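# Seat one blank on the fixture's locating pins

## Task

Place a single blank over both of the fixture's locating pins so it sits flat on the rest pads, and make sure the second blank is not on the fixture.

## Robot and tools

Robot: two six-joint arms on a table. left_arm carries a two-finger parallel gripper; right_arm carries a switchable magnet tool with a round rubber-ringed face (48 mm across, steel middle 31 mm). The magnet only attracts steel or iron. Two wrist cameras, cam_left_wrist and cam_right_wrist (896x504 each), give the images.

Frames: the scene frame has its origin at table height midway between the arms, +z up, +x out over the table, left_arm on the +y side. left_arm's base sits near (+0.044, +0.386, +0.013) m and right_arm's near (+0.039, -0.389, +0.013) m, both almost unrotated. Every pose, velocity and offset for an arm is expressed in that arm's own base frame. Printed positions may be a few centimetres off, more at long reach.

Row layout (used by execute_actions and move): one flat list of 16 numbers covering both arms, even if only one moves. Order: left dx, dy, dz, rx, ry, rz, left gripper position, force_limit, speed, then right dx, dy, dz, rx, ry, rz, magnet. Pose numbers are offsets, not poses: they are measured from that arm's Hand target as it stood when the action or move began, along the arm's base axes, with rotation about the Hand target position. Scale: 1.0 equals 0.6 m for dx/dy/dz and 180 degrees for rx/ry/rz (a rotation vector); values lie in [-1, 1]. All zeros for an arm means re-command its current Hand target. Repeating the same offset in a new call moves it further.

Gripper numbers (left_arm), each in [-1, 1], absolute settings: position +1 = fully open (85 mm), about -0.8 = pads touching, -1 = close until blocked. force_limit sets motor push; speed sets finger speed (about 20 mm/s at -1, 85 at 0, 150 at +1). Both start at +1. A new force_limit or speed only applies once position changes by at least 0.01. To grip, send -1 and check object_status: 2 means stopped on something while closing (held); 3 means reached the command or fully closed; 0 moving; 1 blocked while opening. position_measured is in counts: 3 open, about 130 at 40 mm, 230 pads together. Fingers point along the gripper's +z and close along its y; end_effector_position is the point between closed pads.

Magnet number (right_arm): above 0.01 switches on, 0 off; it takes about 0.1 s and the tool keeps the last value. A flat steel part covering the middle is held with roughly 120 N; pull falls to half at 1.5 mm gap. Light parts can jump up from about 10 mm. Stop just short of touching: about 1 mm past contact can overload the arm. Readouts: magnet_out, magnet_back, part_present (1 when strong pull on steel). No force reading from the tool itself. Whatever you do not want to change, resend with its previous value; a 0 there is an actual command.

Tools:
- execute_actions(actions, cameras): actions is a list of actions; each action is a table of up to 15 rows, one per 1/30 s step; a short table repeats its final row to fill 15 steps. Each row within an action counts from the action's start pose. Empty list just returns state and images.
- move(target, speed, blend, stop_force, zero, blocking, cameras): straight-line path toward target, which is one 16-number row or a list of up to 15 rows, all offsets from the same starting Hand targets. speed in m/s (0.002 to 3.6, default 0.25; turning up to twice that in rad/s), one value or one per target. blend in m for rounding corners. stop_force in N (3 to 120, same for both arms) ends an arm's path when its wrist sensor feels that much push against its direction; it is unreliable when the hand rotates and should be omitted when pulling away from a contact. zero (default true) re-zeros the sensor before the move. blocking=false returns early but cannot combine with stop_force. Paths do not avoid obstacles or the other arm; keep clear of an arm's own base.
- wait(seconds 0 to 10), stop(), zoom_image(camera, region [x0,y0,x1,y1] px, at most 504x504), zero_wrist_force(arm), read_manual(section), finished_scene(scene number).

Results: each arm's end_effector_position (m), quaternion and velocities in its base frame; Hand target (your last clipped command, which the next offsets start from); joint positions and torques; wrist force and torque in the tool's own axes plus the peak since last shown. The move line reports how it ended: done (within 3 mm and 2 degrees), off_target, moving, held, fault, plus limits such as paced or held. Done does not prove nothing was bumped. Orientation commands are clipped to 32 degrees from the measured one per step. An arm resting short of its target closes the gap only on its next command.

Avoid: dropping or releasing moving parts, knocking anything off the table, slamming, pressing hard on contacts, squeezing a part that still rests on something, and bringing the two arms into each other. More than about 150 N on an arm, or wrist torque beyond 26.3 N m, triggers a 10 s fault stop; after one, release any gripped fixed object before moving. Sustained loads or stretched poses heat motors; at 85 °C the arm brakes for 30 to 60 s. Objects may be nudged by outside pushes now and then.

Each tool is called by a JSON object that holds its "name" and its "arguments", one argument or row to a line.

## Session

{"name": "execute_actions", "arguments": {
  "actions": []
}}

Scene clock: 0.00 s.
left_arm: end_effector_position=(+0.2958, +0.4978, +0.3319) position_measured=3 object_status=3 end_effector_quat_wxyz=(-0.106, +0.149, +0.983, -0.021) | right_arm: end_effector_position=(+0.4243, -0.0191, +0.3698) magnet_out=0 magnet_back=1 part_present=0 end_effector_quat_wxyz=(-0.446, +0.886, -0.026, +0.125)
Joint positions: left_arm=[0.739 -1.316 1.251 -1.336 -1.433 1.028] | right_arm=[-0.762 -1.764 1.874 -1.114 -0.744 -0.957]
Joint velocities: within noise
Joint torques (N m): no reading
Motor temperatures (°C): left_arm=[30 24 27 29 37 30] | right_arm=[35 31 30 44 31 38]
Wrist force (N): no reading
Wrist torque (N m): no reading
Wrist force, peak (N): no reading
Hand target: left_arm +0.2958, +0.4978, +0.3319; -0.106, +0.149, +0.983, -0.021 | right_arm +0.4243, -0.0191, +0.3698; -0.446, +0.886, -0.026, +0.125

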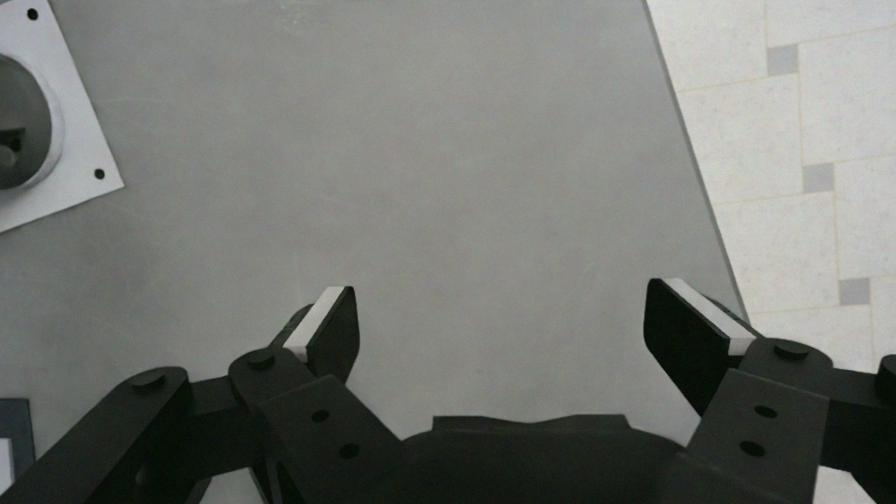

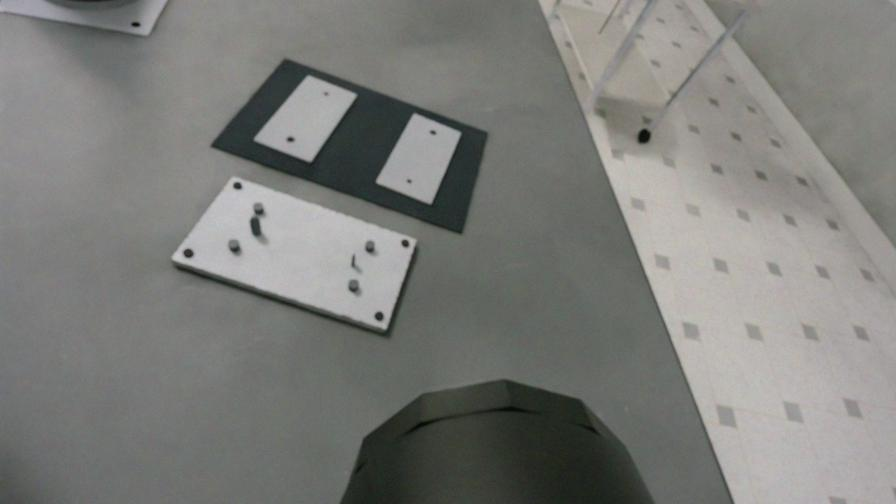

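{"name": "move", "arguments": {
  "target": [0,0,0,0,0,0,1,1,1,-0.124,0.448,0.083,-0.297,-0.167,0.474,0],
  "speed": 0.5,
  "cameras": ["cam_right_wrist"]
}}

Scene clock: 2.83 s.
left_arm: end_effector_position=(+0.2958, +0.4978, +0.3319) position_measured=3 object_status=3 end_effector_quat_wxyz=(-0.106, +0.149, +0.983, -0.021) | right_arm: end_effector_position=(+0.3500, +0.2497, +0.4196) magnet_out=0 magnet_back=1 part_present=0 end_effector_quat_wxyz=(+0.000, +0.708, +0.707, +0.000)
Joint positions: left_arm=[0.739 -1.316 1.251 -1.336 -1.433 1.028] | right_arm=[0.304 -1.764 1.667 -1.474 -1.571 -1.265]
Joint velocities: within noise
Joint torques (N m): left_arm=[-0.37 -38.42 -24.92 -2.36 0.81 0.35] | right_arm=[7.34 -8.14 -34.89 -4.43 -1.67 -2.02]
Motor temperatures (°C): left_arm=[30 24 27 29 37 30] | right_arm=[35 31 30 44 31 38]
Wrist force (N): left_arm=[0.0 0.0 -0.1] | right_arm=[0.0 -0.7 -1.0]
Wrist torque (N m): left_arm=[-0.01 0.01 0.00] | right_arm=[0.07 -0.04 -0.23]
Wrist force, peak (N): left_arm=[0.1 0.3 0.1] | right_arm=[0.7 -1.1 -1.2]
Hand target: left_arm +0.2958, +0.4978, +0.3319; -0.106, +0.149, +0.983, -0.021 | right_arm +0.3499, +0.2497, +0.4196; +0.000, +0.707, +0.707, +0.000
Off the commanded pose: left_arm 0.000 m, 0 deg | right_arm 0.000 m, 0 deg.
move: done
Images, in order (width x height): cam_right_wrist 896x504.

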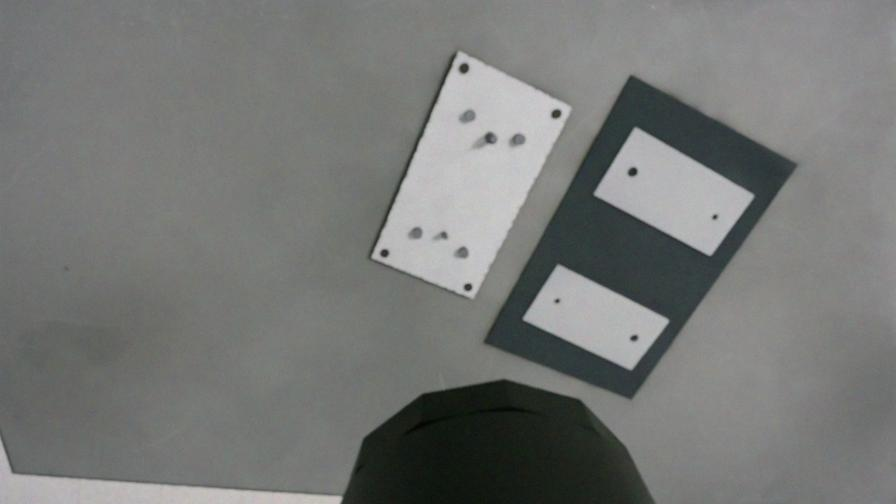

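{"name": "move", "arguments": {
  "target": [0,0,0,0,0,0,1,1,1,0.0525,0.4102,-0.45,0,0,0.3672,0],
  "speed": 0.5,
  "cameras": ["cam_right_wrist"]
}}

Scene clock: 5.17 s.
left_arm: end_effector_position=(+0.2958, +0.4978, +0.3319) position_measured=3 object_status=3 end_effector_quat_wxyz=(-0.106, +0.149, +0.983, -0.021) | right_arm: end_effector_position=(+0.3814, +0.4958, +0.1497) magnet_out=0 magnet_back=1 part_present=0 end_effector_quat_wxyz=(+0.000, +0.208, +0.978, +0.000)
Joint positions: left_arm=[0.739 -1.316 1.251 -1.336 -1.433 1.028] | right_arm=[0.7 -1.146 1.687 -2.113 -1.571 -2.023]
Joint velocities: within noise
Joint torques (N m): left_arm=[-2.37 -38.95 -25.54 -2.29 1.17 0.28] | right_arm=[7.57 -31.84 -31.21 -4.57 1.24 -2.05]
Motor temperatures (°C): left_arm=[30 24 27 29 37 30] | right_arm=[35 31 30 44 31 38]
Wrist force (N): left_arm=[-0.2 0.0 0.0] | right_arm=[-0.1 -0.8 -0.7]
Wrist torque (N m): left_arm=[-0.01 0.03 0.00] | right_arm=[0.08 -0.10 -0.17]
Wrist force, peak (N): left_arm=[-0.2 -0.3 0.1] | right_arm=[-0.6 -1.0 -1.8]
Hand target: left_arm +0.2958, +0.4978, +0.3319; -0.106, +0.149, +0.983, -0.021 | right_arm +0.3814, +0.4958, +0.1496; +0.000, +0.208, +0.978, +0.000
Off the commanded pose: left_arm 0.000 m, 0 deg | right_arm 0.000 m, 0 deg.
move: done
Images, in order (width x height): cam_right_wrist 896x504.

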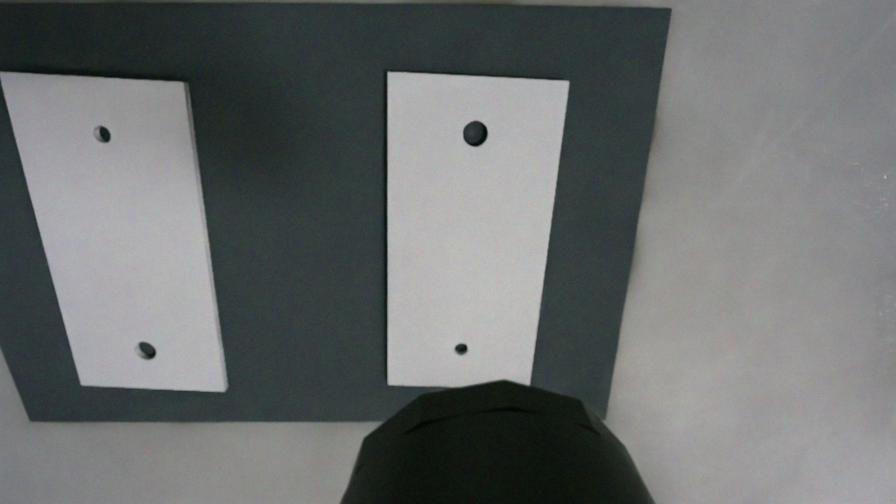

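{"name": "zoom_image", "arguments": {
  "camera": "cam_right_wrist",
  "region": [395, 75, 555, 195]
}}

{"name": "zoom_image", "arguments": {
  "camera": "cam_right_wrist",
  "region": [380, 290, 540, 410]
}}

{"name": "move", "arguments": {
  "target": [0,0,0,0,0,0,1,1,1,0,0,-0.233,0,0,0,0],
  "speed": 0.15,
  "cameras": []
}}

{"name": "move", "arguments": {
  "target": [0,0,0,0,0,0,1,1,1,0,0,-0.04,0,0,0,0],
  "speed": 0.006,
  "stop_force": 5,
  "cameras": ["cam_right_wrist"]
}}

Scaled by 3.150 from the camera's 896x504 image, which has a finer 1280x720 frame.

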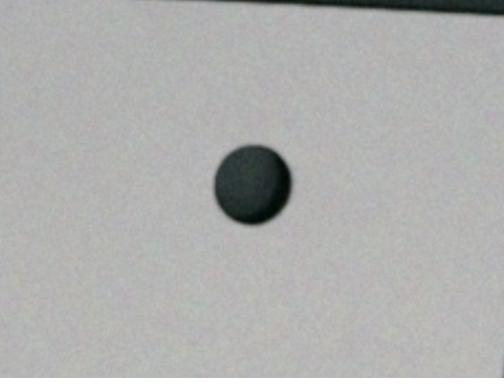

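Scaled by 3.150 from the camera's 896x504 image, which has a finer 1280x720 frame.

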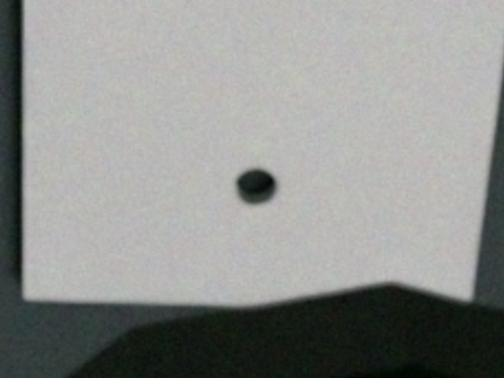

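Scene clock: 6.93 s.
left_arm: end_effector_position=(+0.2958, +0.4978, +0.3319) position_measured=3 object_status=3 end_effector_quat_wxyz=(-0.106, +0.149, +0.983, -0.021) | right_arm: end_effector_position=(+0.3814, +0.4958, +0.0099) magnet_out=0 magnet_back=1 part_present=0 end_effector_quat_wxyz=(+0.000, +0.208, +0.978, +0.000)
Joint positions: left_arm=[0.739 -1.316 1.251 -1.336 -1.433 1.028] | right_arm=[0.7 -0.932 1.785 -2.425 -1.571 -2.023]
Joint velocities: within noise
Joint torques (N m): left_arm=[-2.69 -38.61 -25.4 -2.4 1.33 0.07] | right_arm=[7.66 -35.41 -27.65 -4.45 0 1.26]
Motor temperatures (°C): left_arm=[30 24 27 29 37 30] | right_arm=[35 31 30 44 31 38]
Wrist force (N): left_arm=[-0.1 0.0 -0.2] | right_arm=[0.4 -0.8 -0.5]
Wrist torque (N m): left_arm=[0.00 0.01 0.00] | right_arm=[0.07 -0.14 -0.20]
Wrist force, peak (N): left_arm=[-0.1 -0.1 0.3] | right_arm=[-0.2 -0.8 -1.9]
Hand target: left_arm +0.2958, +0.4978, +0.3319; -0.106, +0.149, +0.983, -0.021 | right_arm +0.3814, +0.4958, +0.0098; +0.000, +0.208, +0.978, +0.000
Off the commanded pose: left_arm 0.000 m, 0 deg | right_arm 0.000 m, 0 deg.
move: done
No camera images: "cameras" was empty.

Scene clock: 10.77 s.
left_arm: end_effector_position=(+0.2958, +0.4978, +0.3319) position_measured=3 object_status=3 end_effector_quat_wxyz=(-0.106, +0.149, +0.983, -0.021) | right_arm: end_effector_position=(+0.3814, +0.4958, -0.0064) magnet_out=0 magnet_back=1 part_present=0 end_effector_quat_wxyz=(+0.000, +0.208, +0.978, +0.000)
Joint positions: left_arm=[0.739 -1.316 1.251 -1.336 -1.433 1.028] | right_arm=[0.7 -0.901 1.789 -2.459 -1.571 -2.023]
Joint velocities: within noise
Joint torques (N m): left_arm=[-2.47 -39.9 -25.65 -2.1 1.38 -0.13] | right_arm=[5.02 -49.27 -16.17 -0.33 1.26 1.65]
Motor temperatures (°C): left_arm=[30 24 27 29 37 30] | right_arm=[35 31 30 44 31 38]
Wrist force (N): left_arm=[-0.1 0.0 -0.1] | right_arm=[-0.8 0.2 -4.8]
Wrist torque (N m): left_arm=[0.00 0.02 0.00] | right_arm=[0.08 -0.15 -0.23]
Wrist force, peak (N): left_arm=[-0.3 0.1 -0.1] | right_arm=[3.4 -11.9 -20.1]
Hand target: left_arm +0.2958, +0.4978, +0.3319; -0.106, +0.149, +0.983, -0.021 | right_arm +0.3814, +0.4958, -0.0064; +0.000, +0.208, +0.978, +0.000 (not the last commanded pose)
Off the commanded pose: left_arm 0.000 m, 0 deg | right_arm 0.008 m, 0 deg.
move: contact (right_arm)
Images, in order (width x height): cam_right_wrist 896x504.

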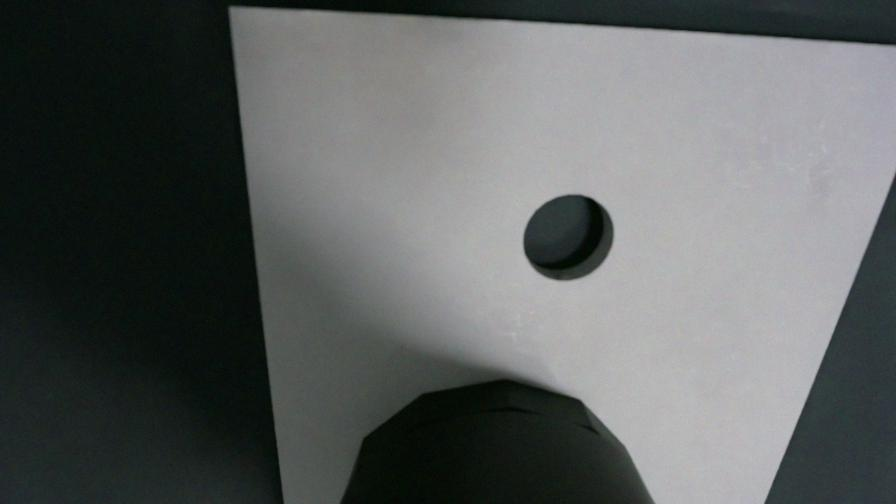

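{"name": "move", "arguments": {
  "target": [0,0,0,0,0,0,1,1,1,0,0,0.2602,0,0,0,0],
  "cameras": ["cam_right_wrist"]
}}

{"name": "zoom_image", "arguments": {
  "camera": "cam_right_wrist",
  "region": [395, 75, 555, 195]
}}

{"name": "zoom_image", "arguments": {
  "camera": "cam_right_wrist",
  "region": [380, 290, 540, 410]
}}

{"name": "move", "arguments": {
  "target": [0,0,0,0,0,0,1,1,1,0.0252,-0.3563,0.05,0,0,-0.4939,0],
  "cameras": ["cam_right_wrist"]
}}

{"name": "zoom_image", "arguments": {
  "camera": "cam_right_wrist",
  "region": [350, 20, 510, 140]
}}

{"name": "zoom_image", "arguments": {
  "camera": "cam_right_wrist",
  "region": [350, 230, 510, 350]
}}

Scene clock: 12.40 s.
left_arm: end_effector_position=(+0.2958, +0.4978, +0.3319) position_measured=3 object_status=3 end_effector_quat_wxyz=(-0.106, +0.149, +0.983, -0.021) | right_arm: end_effector_position=(+0.3814, +0.4958, +0.1496) magnet_out=0 magnet_back=1 part_present=0 end_effector_quat_wxyz=(+0.000, +0.208, +0.978, +0.000)
Joint positions: left_arm=[0.739 -1.316 1.251 -1.336 -1.433 1.028] | right_arm=[0.7 -1.146 1.687 -2.113 -1.571 -2.023]
Joint velocities: within noise
Joint torques (N m): left_arm=[-4.37 -39.32 -25.26 -1.86 1.33 0.07] | right_arm=[-7.47 -47.91 -31.31 -1.14 -1.36 -1.94]
Motor temperatures (°C): left_arm=[30 24 27 29 37 30] | right_arm=[35 31 30 44 31 38]
Wrist force (N): left_arm=[-0.1 -0.1 0.1] | right_arm=[0.0 -0.9 -0.7]
Wrist torque (N m): left_arm=[-0.02 0.01 0.00] | right_arm=[0.06 -0.11 -0.18]
Wrist force, peak (N): left_arm=[-0.1 -0.3 0.3] | right_arm=[-0.9 0.2 -4.5]
Hand target: left_arm +0.2958, +0.4978, +0.3319; -0.106, +0.149, +0.983, -0.021 | right_arm +0.3814, +0.4958, +0.1497; +0.000, +0.208, +0.978, +0.000
Off the commanded pose: left_arm 0.000 m, 0 deg | right_arm 0.000 m, 0 deg.
move: done
Images, in order (width x height): cam_right_wrist 896x504.

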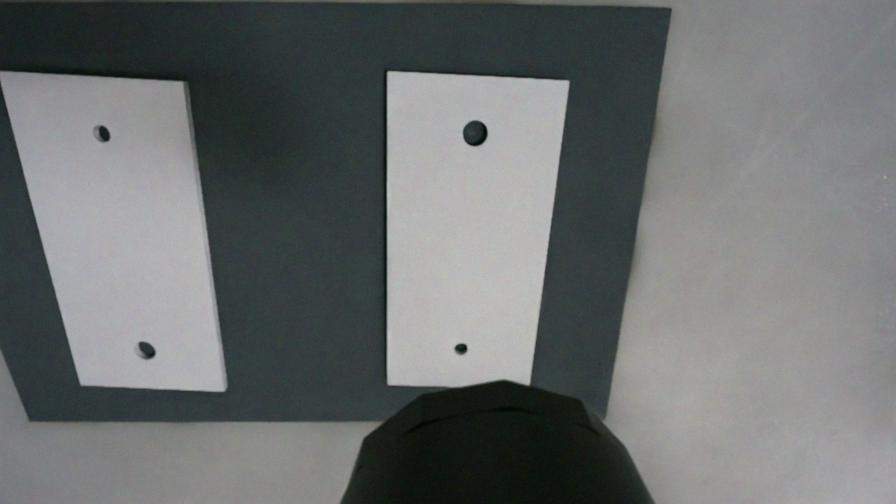

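Scaled by 3.150 from the camera's 896x504 image, which has a finer 1280x720 frame.

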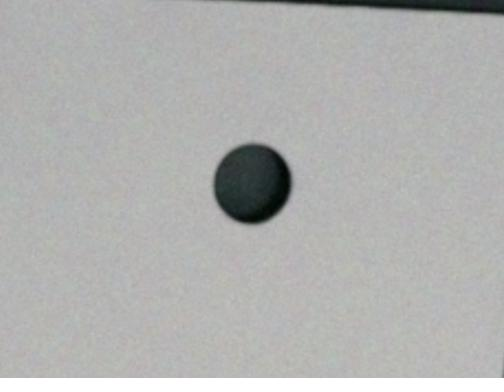

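Scaled by 3.150 from the camera's 896x504 image, which has a finer 1280x720 frame.

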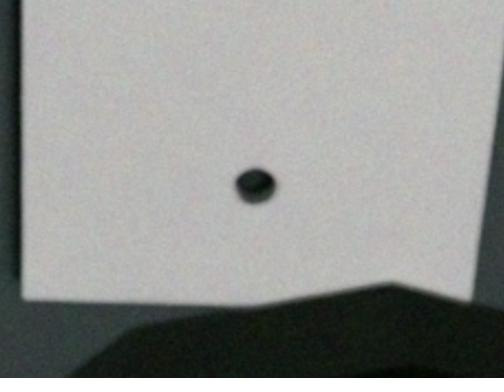

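Scene clock: 16.17 s.
left_arm: end_effector_position=(+0.2958, +0.4978, +0.3319) position_measured=3 object_status=3 end_effector_quat_wxyz=(-0.106, +0.149, +0.983, -0.021) | right_arm: end_effector_position=(+0.3966, +0.2821, +0.1797) magnet_out=0 magnet_back=1 part_present=0 end_effector_quat_wxyz=(+0.000, +0.833, +0.553, +0.000)
Joint positions: left_arm=[0.739 -1.316 1.251 -1.336 -1.433 1.028] | right_arm=[0.341 -1.486 2.046 -2.131 -1.571 -0.831]
Joint velocities: within noise
Joint torques (N m): left_arm=[-4.96 -40.2 -26.15 -1.72 1.54 -0.02] | right_arm=[-6.87 -33.73 -11.8 -0.94 -1.43 1.61]
Motor temperatures (°C): left_arm=[30 24 27 29 37 30] | right_arm=[35 31 29 44 31 38]
Wrist force (N): left_arm=[0.1 0.0 0.0] | right_arm=[-0.5 -1.2 -0.8]
Wrist torque (N m): left_arm=[0.00 -0.01 0.00] | right_arm=[0.01 -0.05 -0.18]
Wrist force, peak (N): left_arm=[-0.1 0.0 0.4] | right_arm=[-0.9 -0.9 -0.9]
Hand target: left_arm +0.2958, +0.4978, +0.3319; -0.106, +0.149, +0.983, -0.021 | right_arm +0.3966, +0.2821, +0.1797; +0.000, +0.833, +0.553, +0.000
Off the commanded pose: left_arm 0.000 m, 0 deg | right_arm 0.000 m, 0 deg.
move: done
Images, in order (width x height): cam_right_wrist 896x504.

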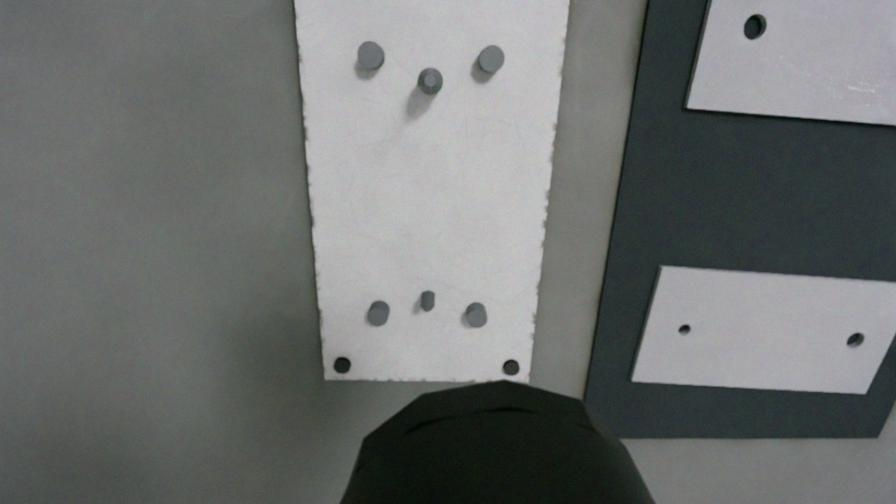

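Scaled by 3.150 from the camera's 896x504 image, which has a finer 1280x720 frame.

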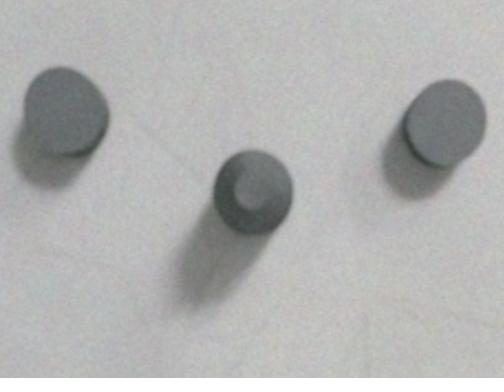

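Scaled by 3.150 from the camera's 896x504 image, which has a finer 1280x720 frame.

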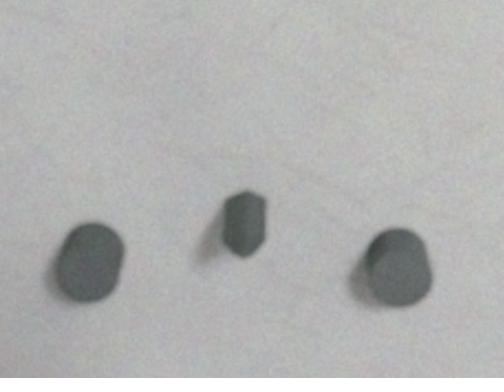

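{"name": "move", "arguments": {
  "target": [
    [0,0,0,0,0,0,1,1,1,-0.0252,0.3562,-0.1,0,0,0.4939,0],
    [0,0,0,0,0,0,1,1,1,-0.0252,0.3562,-0.29,0,0,0.4939,0],
    [0,0,0,0,0,0,1,1,1,-0.0252,0.3562,-0.3092,0,0,0.4939,0]
  ],
  "speed": [0.3,0.15,0.02],
  "cameras": []
}}

{"name": "move", "arguments": {
  "target": [0,0,0,0,0,0,1,1,1,0,0,0,0,0,0,1],
  "cameras": []
}}

{"name": "move", "arguments": {
  "target": [
    [0,0,0,0,0,0,1,1,1,0,0,0.03,0,0,0,1],
    [0,0,0,0,0,0,1,1,1,-0.004,-0.05,0.16,0,0,-0.08,1],
    [0,0,0,0,0,0,1,1,1,-0.0222,-0.3745,0.18,0,0,-0.4882,1],
    [0,0,0,0,0,0,1,1,1,-0.0222,-0.3745,0.088,0,0,-0.4882,1]
  ],
  "speed": [0.04,0.2,0.25,0.1],
  "blend": [0,0.02,0,0],
  "cameras": ["cam_right_wrist"]
}}

{"name": "zoom_image", "arguments": {
  "camera": "cam_right_wrist",
  "region": [480, 160, 660, 310]
}}

Scene clock: 22.03 s.
left_arm: end_effector_position=(+0.2958, +0.4978, +0.3319) position_measured=3 object_status=3 end_effector_quat_wxyz=(-0.106, +0.149, +0.983, -0.021) | right_arm: end_effector_position=(+0.3814, +0.4958, -0.0057) magnet_out=0 magnet_back=1 part_present=0 end_effector_quat_wxyz=(+0.000, +0.208, +0.978, +0.000) end_effector_velocity=(+0.000, +0.000, -0.001) end_effector_angular_velocity=(+0.001, -0.002, +0.002)
Joint positions: left_arm=[0.739 -1.316 1.251 -1.336 -1.433 1.028] | right_arm=[0.7 -0.903 1.789 -2.458 -1.571 -2.023]
Joint velocities: left_arm=[within noise] | right_arm=[0 0.003 0 -0.005 -0.001 -0.001]
Joint torques (N m): left_arm=[-8.64 -41.02 -25.19 -1.6 1.58 0.19] | right_arm=[7.5 -35.57 -7.84 -4.33 1.13 1.54]
Motor temperatures (°C): left_arm=[30 24 27 29 37 30] | right_arm=[35 31 29 44 31 38]
Wrist force (N): left_arm=[-0.1 0.2 0.1] | right_arm=[0.3 -0.8 -0.3]
Wrist torque (N m): left_arm=[0.02 0.02 0.00] | right_arm=[0.07 -0.10 -0.22]
Wrist force, peak (N): left_arm=[-0.2 0.0 -0.3] | right_arm=[0.1 -0.6 -1.6]
Hand target: left_arm +0.2958, +0.4978, +0.3319; -0.106, +0.149, +0.983, -0.021 | right_arm +0.3814, +0.4958, -0.0058; +0.000, +0.208, +0.978, +0.000
Off the commanded pose: left_arm 0.000 m, 0 deg | right_arm 0.000 m, 0 deg.
move: done
No camera images: "cameras" was empty.

Scene clock: 22.53 s.
left_arm: end_effector_position=(+0.2958, +0.4978, +0.3319) position_measured=3 object_status=3 end_effector_quat_wxyz=(-0.106, +0.149, +0.983, -0.021) | right_arm: end_effector_position=(+0.3814, +0.4958, -0.0058) magnet_out=1 magnet_back=0 part_present=1 end_effector_quat_wxyz=(+0.000, +0.208, +0.978, +0.000)
Joint positions: left_arm=[0.739 -1.316 1.251 -1.336 -1.433 1.028] | right_arm=[0.7 -0.903 1.789 -2.458 -1.571 -2.023]
Joint velocities: within noise
Joint torques (N m): left_arm=[-8.19 -39.49 -25.49 -1.38 1.36 0.25] | right_arm=[5.62 -39.31 -14.82 -4.79 0.94 1.37]
Motor temperatures (°C): left_arm=[30 24 27 29 37 30] | right_arm=[35 31 29 44 31 38]
Wrist force (N): left_arm=[0.0 -0.1 -0.1] | right_arm=[0.3 -0.8 3.5]
Wrist torque (N m): left_arm=[-0.02 0.00 0.00] | right_arm=[0.13 -0.12 -0.21]
Wrist force, peak (N): left_arm=[-0.2 0.0 0.2] | right_arm=[0.5 -0.8 4.8]
Hand target: left_arm +0.2958, +0.4978, +0.3319; -0.106, +0.149, +0.983, -0.021 | right_arm +0.3814, +0.4958, -0.0058; +0.000, +0.208, +0.978, +0.000
Off the commanded pose: left_arm 0.000 m, 0 deg | right_arm 0.000 m, 0 deg.
move: done
No camera images: "cameras" was empty.

Scene clock: 27.47 s.
left_arm: end_effector_position=(+0.2958, +0.4978, +0.3319) position_measured=3 object_status=3 end_effector_quat_wxyz=(-0.106, +0.149, +0.983, -0.021) | right_arm: end_effector_position=(+0.3681, +0.2710, +0.0471) magnet_out=1 magnet_back=0 part_present=1 end_effector_quat_wxyz=(+0.000, +0.828, +0.560, +0.000)
Joint positions: left_arm=[0.739 -1.316 1.251 -1.336 -1.433 1.028] | right_arm=[0.339 -1.288 2.267 -2.55 -1.571 -0.851]
Joint velocities: within noise
Joint torques (N m): left_arm=[-8.01 -40 -27.25 -1.08 1.53 0.15] | right_arm=[6.61 -21.2 -7.01 -4.79 -1.05 1.72]
Motor temperatures (°C): left_arm=[30 24 27 29 37 30] | right_arm=[35 31 29 44 31 38]
Wrist force (N): left_arm=[-0.2 -0.1 0.1] | right_arm=[-0.2 -1.0 3.3]
Wrist torque (N m): left_arm=[-0.02 0.03 0.00] | right_arm=[0.09 -0.10 -0.20]
Wrist force, peak (N): left_arm=[0.0 0.2 -0.3] | right_arm=[-0.2 -1.5 4.2]
Hand target: left_arm +0.2958, +0.4978, +0.3319; -0.106, +0.149, +0.983, -0.021 | right_arm +0.3681, +0.2711, +0.0470; +0.000, +0.828, +0.560, +0.000
Off the commanded pose: left_arm 0.000 m, 0 deg | right_arm 0.000 m, 0 deg.
move: done
Images, in order (width x height): cam_right_wrist 896x504.

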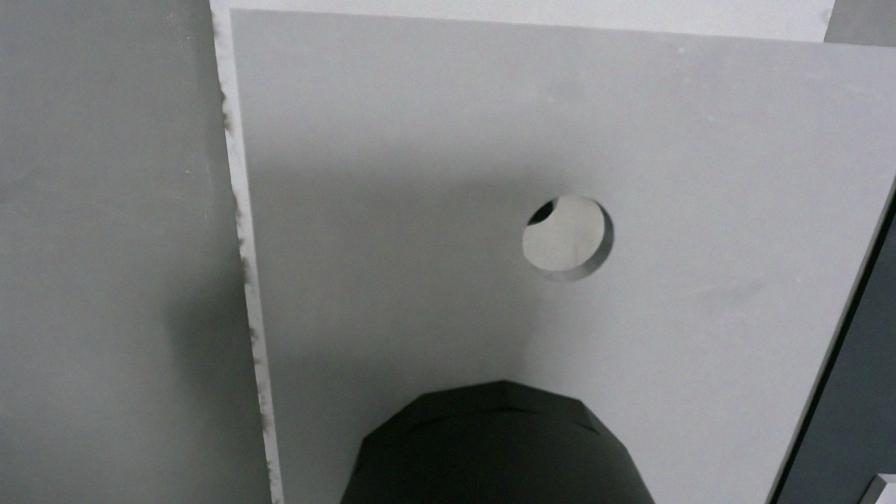

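Scaled by 2.800 from the camera's 896x504 image, which has a finer 1280x720 frame.

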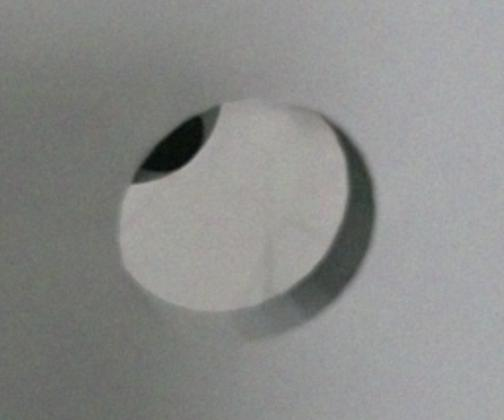

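Consistent. Lower to tip height.

{"name": "zero_wrist_force", "arguments": {
  "arm": "right_arm"
}}

{"name": "move", "arguments": {
  "target": [0,0,0,0,0,0,1,1,1,0,0,-0.03,0,0,0,1],
  "speed": 0.015,
  "stop_force": 6,
  "cameras": ["cam_right_wrist"]
}}

{"name": "zoom_image", "arguments": {
  "camera": "cam_right_wrist",
  "region": [480, 160, 660, 310]
}}

Wrist force sensor zeroed.

Scene clock: 29.73 s.
left_arm: end_effector_position=(+0.2958, +0.4978, +0.3319) position_measured=3 object_status=3 end_effector_quat_wxyz=(-0.106, +0.149, +0.983, -0.021) | right_arm: end_effector_position=(+0.3681, +0.2711, +0.0290) magnet_out=1 magnet_back=0 part_present=1 end_effector_quat_wxyz=(+0.000, +0.828, +0.560, +0.000)
Joint positions: left_arm=[0.739 -1.316 1.251 -1.336 -1.433 1.028] | right_arm=[0.339 -1.241 2.277 -2.608 -1.571 -0.851]
Joint velocities: within noise
Joint torques (N m): left_arm=[-8.73 -40.31 -27.17 -0.98 1.5 0] | right_arm=[8.13 -21.47 -7.46 -4.75 -0.21 1.08]
Motor temperatures (°C): left_arm=[30 24 27 29 37 30] | right_arm=[35 31 29 44 31 38]
Wrist force (N, zeroed by zero_wrist_force on right_arm): left_arm=[0.0 0.0 0.0] | right_arm=[0.1 -0.1 0.0]
Wrist torque (N m, zeroed by zero_wrist_force on right_arm): left_arm=[-0.01 0.00 0.01] | right_arm=[-0.01 0.01 0.00]
Wrist force, peak (N, zeroed by zero_wrist_force on right_arm): left_arm=[0.0 0.3 -0.2] | right_arm=[0.3 -0.2 0.3]
Hand target: left_arm +0.2958, +0.4978, +0.3319; -0.106, +0.149, +0.983, -0.021 | right_arm +0.3681, +0.2711, +0.0290; +0.000, +0.828, +0.560, +0.000
Off the commanded pose: left_arm 0.000 m, 0 deg | right_arm 0.000 m, 0 deg.
move: done
Images, in order (width x height): cam_right_wrist 896x504.

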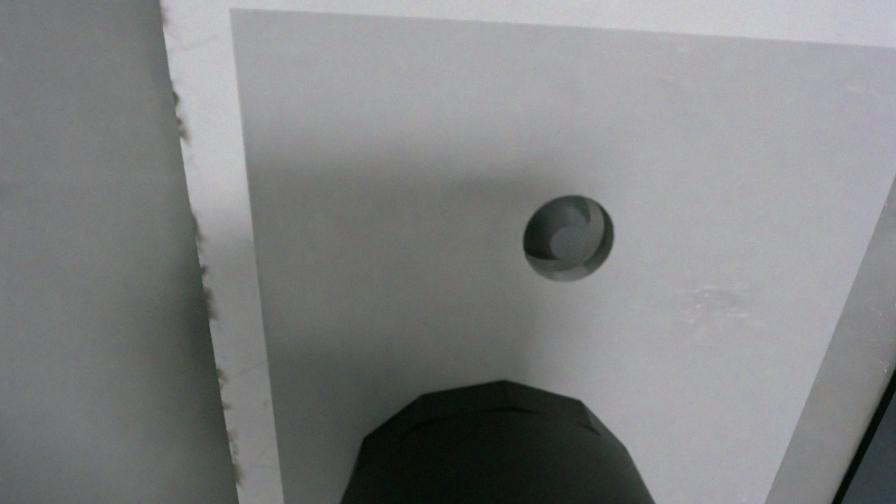

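Scaled by 2.800 from the camera's 896x504 image, which has a finer 1280x720 frame.

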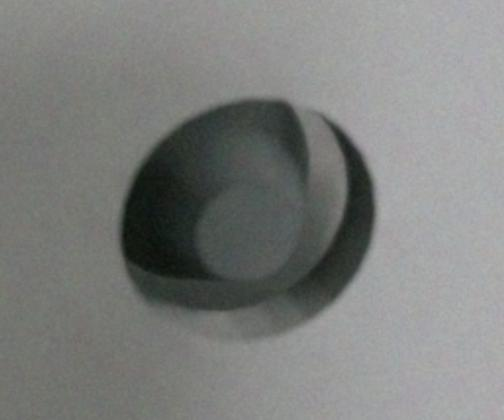

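{"name": "move", "arguments": {
  "target": [
    [0,0,0,0,0,0,1,1,1,0,0,-0.0217,0,0,0,1],
    [0,0,0,0,0,0,1,1,1,0,0,-0.035,0,0,0,1]
  ],
  "speed": [0.015,0.005],
  "stop_force": 8,
  "cameras": ["cam_right_wrist"]
}}

Scene clock: 32.33 s.
left_arm: end_effector_position=(+0.2958, +0.4978, +0.3319) position_measured=3 object_status=3 end_effector_quat_wxyz=(-0.106, +0.149, +0.983, -0.021) | right_arm: end_effector_position=(+0.3681, +0.2711, +0.0132) magnet_out=1 magnet_back=0 part_present=1 end_effector_quat_wxyz=(+0.000, +0.828, +0.560, +0.000)
Joint positions: left_arm=[0.739 -1.316 1.251 -1.336 -1.433 1.028] | right_arm=[0.339 -1.198 2.284 -2.657 -1.571 -0.851]
Joint velocities: within noise
Joint torques (N m): left_arm=[-8.39 -42.04 -25.7 -1.03 1.47 0.27] | right_arm=[5.55 -36.03 -20.58 -0.64 3.36 0.99]
Motor temperatures (°C): left_arm=[30 24 27 29 37 30] | right_arm=[35 31 29 44 31 38]
Wrist force (N, zeroed by zero_wrist_force on right_arm): left_arm=[0.0 -0.1 0.1] | right_arm=[-6.0 6.1 -8.1]
Wrist torque (N m, zeroed by zero_wrist_force on right_arm): left_arm=[-0.02 0.00 0.00] | right_arm=[-0.12 0.14 -0.33]
Wrist force, peak (N, zeroed by zero_wrist_force on right_arm): left_arm=[-0.2 -0.2 0.0] | right_arm=[-18.7 -5.0 -32.0]
Hand target: left_arm +0.2958, +0.4978, +0.3319; -0.106, +0.149, +0.983, -0.021 | right_arm +0.3681, +0.2711, +0.0132; +0.000, +0.828, +0.560, +0.000 (not the last commanded pose)
Off the commanded pose: left_arm 0.000 m, 0 deg | right_arm 0.005 m, 0 deg.
move: contact (right_arm); path passed 1 of 2 targets
Images, in order (width x height): cam_right_wrist 896x504.

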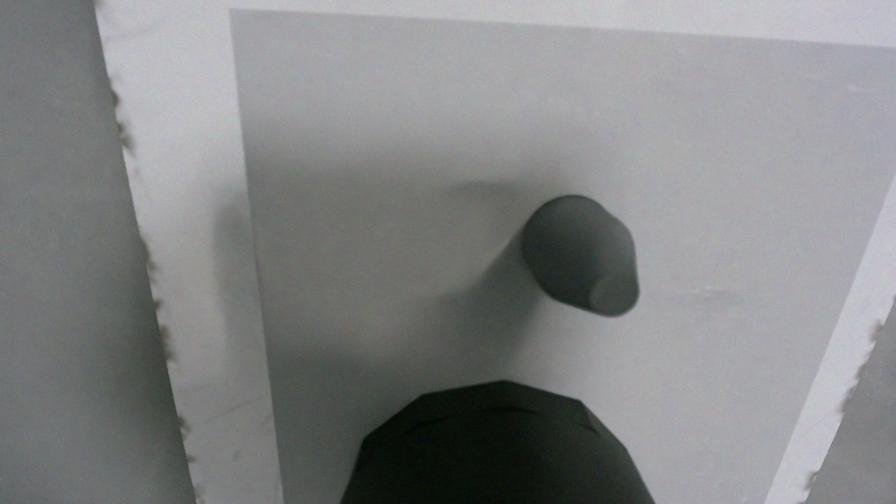

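{"name": "move", "arguments": {
  "target": [0,0,0,0,0,0,1,1,1,0.0002,-0.00045,0.0005,0,0,0,1],
  "cameras": []
}}

{"name": "move", "arguments": {
  "target": [0,0,0,0,0,0,1,1,1,0,0,-0.006,0,0,0,1],
  "speed": 0.004,
  "stop_force": 12,
  "zero": false,
  "cameras": []
}}

Scene clock: 33.20 s.
left_arm: end_effector_position=(+0.2958, +0.4978, +0.3319) position_measured=3 object_status=3 end_effector_quat_wxyz=(-0.106, +0.149, +0.983, -0.021) | right_arm: end_effector_position=(+0.3682, +0.2709, +0.0135) magnet_out=1 magnet_back=0 part_present=1 end_effector_quat_wxyz=(+0.000, +0.828, +0.560, +0.000)
Joint positions: left_arm=[0.739 -1.316 1.251 -1.336 -1.433 1.028] | right_arm=[0.338 -1.199 2.284 -2.657 -1.571 -0.851]
Joint velocities: within noise
Joint torques (N m): left_arm=[-10.18 -41.39 -26.33 -1.01 1.66 0.21] | right_arm=[-8.56 -38.06 -15.42 -1.44 -0.13 -1.7]
Motor temperatures (°C): left_arm=[30 24 27 29 37 30] | right_arm=[35 31 29 44 31 38]
Wrist force (N, zeroed by zero_wrist_force on right_arm): left_arm=[-0.1 -0.1 0.1] | right_arm=[2.5 -1.2 1.6]
Wrist torque (N m, zeroed by zero_wrist_force on right_arm): left_arm=[-0.02 0.03 0.01] | right_arm=[0.06 0.03 -0.22]
Wrist force, peak (N, zeroed by zero_wrist_force on right_arm): left_arm=[-0.2 0.2 0.0] | right_arm=[-6.3 5.9 -7.5]
Hand target: left_arm +0.2958, +0.4978, +0.3319; -0.106, +0.149, +0.983, -0.021 | right_arm +0.3682, +0.2708, +0.0135; +0.000, +0.828, +0.560, +0.000
Off the commanded pose: left_arm 0.000 m, 0 deg | right_arm 0.000 m, 0 deg.
move: done
No camera images: "cameras" was empty.

Scene clock: 34.63 s.
left_arm: end_effector_position=(+0.2958, +0.4978, +0.3319) position_measured=3 object_status=3 end_effector_quat_wxyz=(-0.106, +0.149, +0.983, -0.021) | right_arm: end_effector_position=(+0.3683, +0.2708, +0.0132) magnet_out=1 magnet_back=0 part_present=1 end_effector_quat_wxyz=(+0.000, +0.828, +0.560, +0.000)
Joint positions: left_arm=[0.739 -1.316 1.251 -1.336 -1.433 1.028] | right_arm=[0.338 -1.198 2.284 -2.658 -1.571 -0.851]
Joint velocities: within noise
Joint torques (N m): left_arm=[-9.28 -40.86 -27.94 -1.06 1.4 0.27] | right_arm=[-7.23 -34.9 -21.17 -1.53 1.02 -1.73]
Motor temperatures (°C): left_arm=[30 24 27 29 37 30] | right_arm=[35 31 29 44 31 38]
Wrist force (N, zeroed by zero_wrist_force on right_arm): left_arm=[-0.1 0.0 0.1] | right_arm=[-1.5 -5.2 -9.4]
Wrist torque (N m, zeroed by zero_wrist_force on right_arm): left_arm=[0.00 0.02 0.00] | right_arm=[-0.24 0.03 -0.23]
Wrist force, peak (N, zeroed by zero_wrist_force on right_arm): left_arm=[0.0 -0.3 -0.2] | right_arm=[-8.9 -11.4 -28.4]
Hand target: left_arm +0.2958, +0.4978, +0.3319; -0.106, +0.149, +0.983, -0.021 | right_arm +0.3683, +0.2708, +0.0132; +0.000, +0.828, +0.560, +0.000 (not the last commanded pose)
Off the commanded pose: left_arm 0.000 m, 0 deg | right_arm 0.003 m, 0 deg.
move: contact (right_arm)
No camera images: "cameras" was empty.

Firmly seated. Release.

{"name": "move", "arguments": {
  "target": [0,0,0,0,0,0,1,1,1,0,0,0.0007,0,0,0,0],
  "cameras": []
}}

{"name": "move", "arguments": {
  "target": [
    [0,0,0,0,0,0,1,1,1,0,0,0.04,0,0,0,0],
    [0,0,0,0,0,0,1,1,1,-0.0,0,0.28,0,0,0,0]
  ],
  "speed": [0.05,0.25],
  "cameras": ["cam_right_wrist"]
}}

{"name": "zoom_image", "arguments": {
  "camera": "cam_right_wrist",
  "region": [300, 0, 700, 400]
}}

Scene clock: 35.47 s.
left_arm: end_effector_position=(+0.2958, +0.4978, +0.3319) position_measured=3 object_status=3 end_effector_quat_wxyz=(-0.106, +0.149, +0.983, -0.021) | right_arm: end_effector_position=(+0.3683, +0.2708, +0.0136) magnet_out=0 magnet_back=1 part_present=0 end_effector_quat_wxyz=(+0.000, +0.828, +0.560, +0.000)
Joint positions: left_arm=[0.739 -1.316 1.251 -1.336 -1.433 1.028] | right_arm=[0.338 -1.199 2.284 -2.657 -1.571 -0.851]
Joint velocities: within noise
Joint torques (N m): left_arm=[-7.86 -41.97 -26.04 -1.12 1.45 0.19] | right_arm=[-6.42 -36.72 -22.66 -0.95 0.86 -1.65]
Motor temperatures (°C): left_arm=[30 24 27 29 37 30] | right_arm=[35 31 29 44 31 38]
Wrist force (N, zeroed by zero_wrist_force on right_arm): left_arm=[0.1 -0.1 0.2] | right_arm=[0.1 -0.6 -3.9]
Wrist torque (N m, zeroed by zero_wrist_force on right_arm): left_arm=[-0.02 -0.01 0.00] | right_arm=[-0.09 0.03 -0.02]
Wrist force, peak (N, zeroed by zero_wrist_force on right_arm): left_arm=[-0.2 0.1 -0.2] | right_arm=[-7.6 -9.4 -23.9]
Hand target: left_arm +0.2958, +0.4978, +0.3319; -0.106, +0.149, +0.983, -0.021 | right_arm +0.3683, +0.2708, +0.0136; +0.000, +0.828, +0.560, +0.000
Off the commanded pose: left_arm 0.000 m, 0 deg | right_arm 0.000 m, 0 deg.
move: done
No camera images: "cameras" was empty.

Scene clock: 37.30 s.
left_arm: end_effector_position=(+0.2958, +0.4978, +0.3319) position_measured=3 object_status=3 end_effector_quat_wxyz=(-0.106, +0.149, +0.983, -0.021) | right_arm: end_effector_position=(+0.3683, +0.2708, +0.1816) magnet_out=0 magnet_back=1 part_present=0 end_effector_quat_wxyz=(+0.000, +0.828, +0.560, +0.000)
Joint positions: left_arm=[0.739 -1.316 1.251 -1.336 -1.433 1.028] | right_arm=[0.338 -1.559 2.118 -2.13 -1.571 -0.851]
Joint velocities: within noise
Joint torques (N m): left_arm=[-10.73 -40.88 -27.52 -0.79 1.67 0.15] | right_arm=[-7.69 -30.52 -32.46 -0.97 -1.29 -1.99]
Motor temperatures (°C): left_arm=[30 24 27 29 37 30] | right_arm=[35 31 29 44 31 38]
Wrist force (N, zeroed by zero_wrist_force on right_arm): left_arm=[-0.1 0.0 0.0] | right_arm=[0.1 -0.5 -4.0]
Wrist torque (N m, zeroed by zero_wrist_force on right_arm): left_arm=[0.01 0.02 0.01] | right_arm=[-0.10 0.03 -0.01]
Wrist force, peak (N, zeroed by zero_wrist_force on right_arm): left_arm=[-0.2 -0.2 -0.2] | right_arm=[-0.2 -0.5 -5.7]
Hand target: left_arm +0.2958, +0.4978, +0.3319; -0.106, +0.149, +0.983, -0.021 | right_arm +0.3683, +0.2708, +0.1816; +0.000, +0.828, +0.560, +0.000
Off the commanded pose: left_arm 0.000 m, 0 deg | right_arm 0.000 m, 0 deg.
move: done
Images, in order (width x height): cam_right_wrist 896x504.

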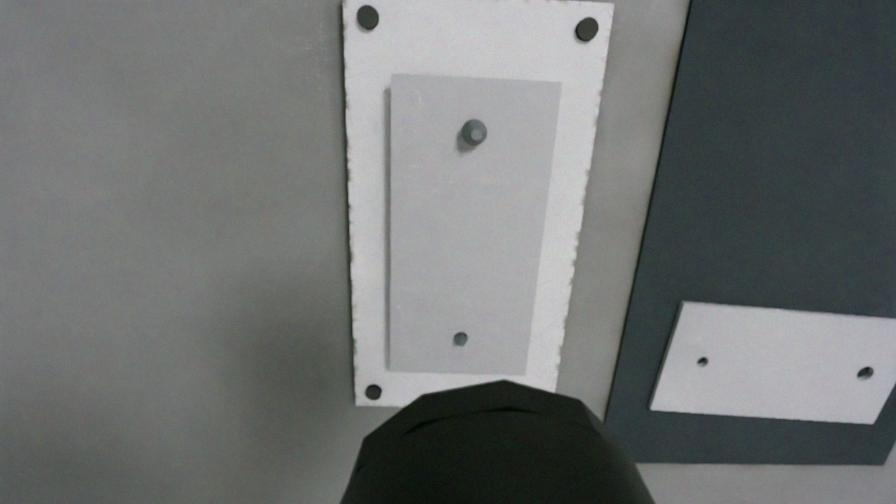

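Scaled by 1.260 from the camera's 896x504 image, which has a finer 1280x720 frame.

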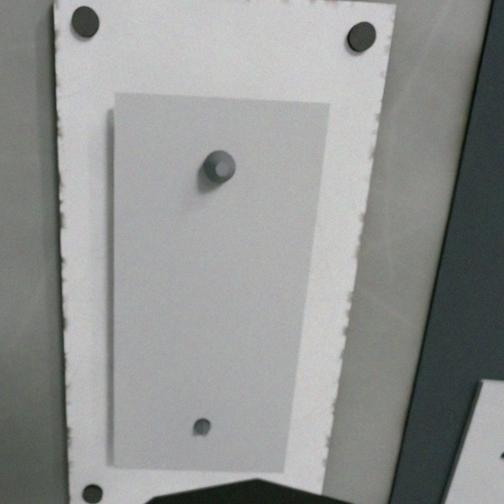

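{"name": "finished_scene", "arguments": {
  "scene": 3
}}

The scene is finished: the task was done.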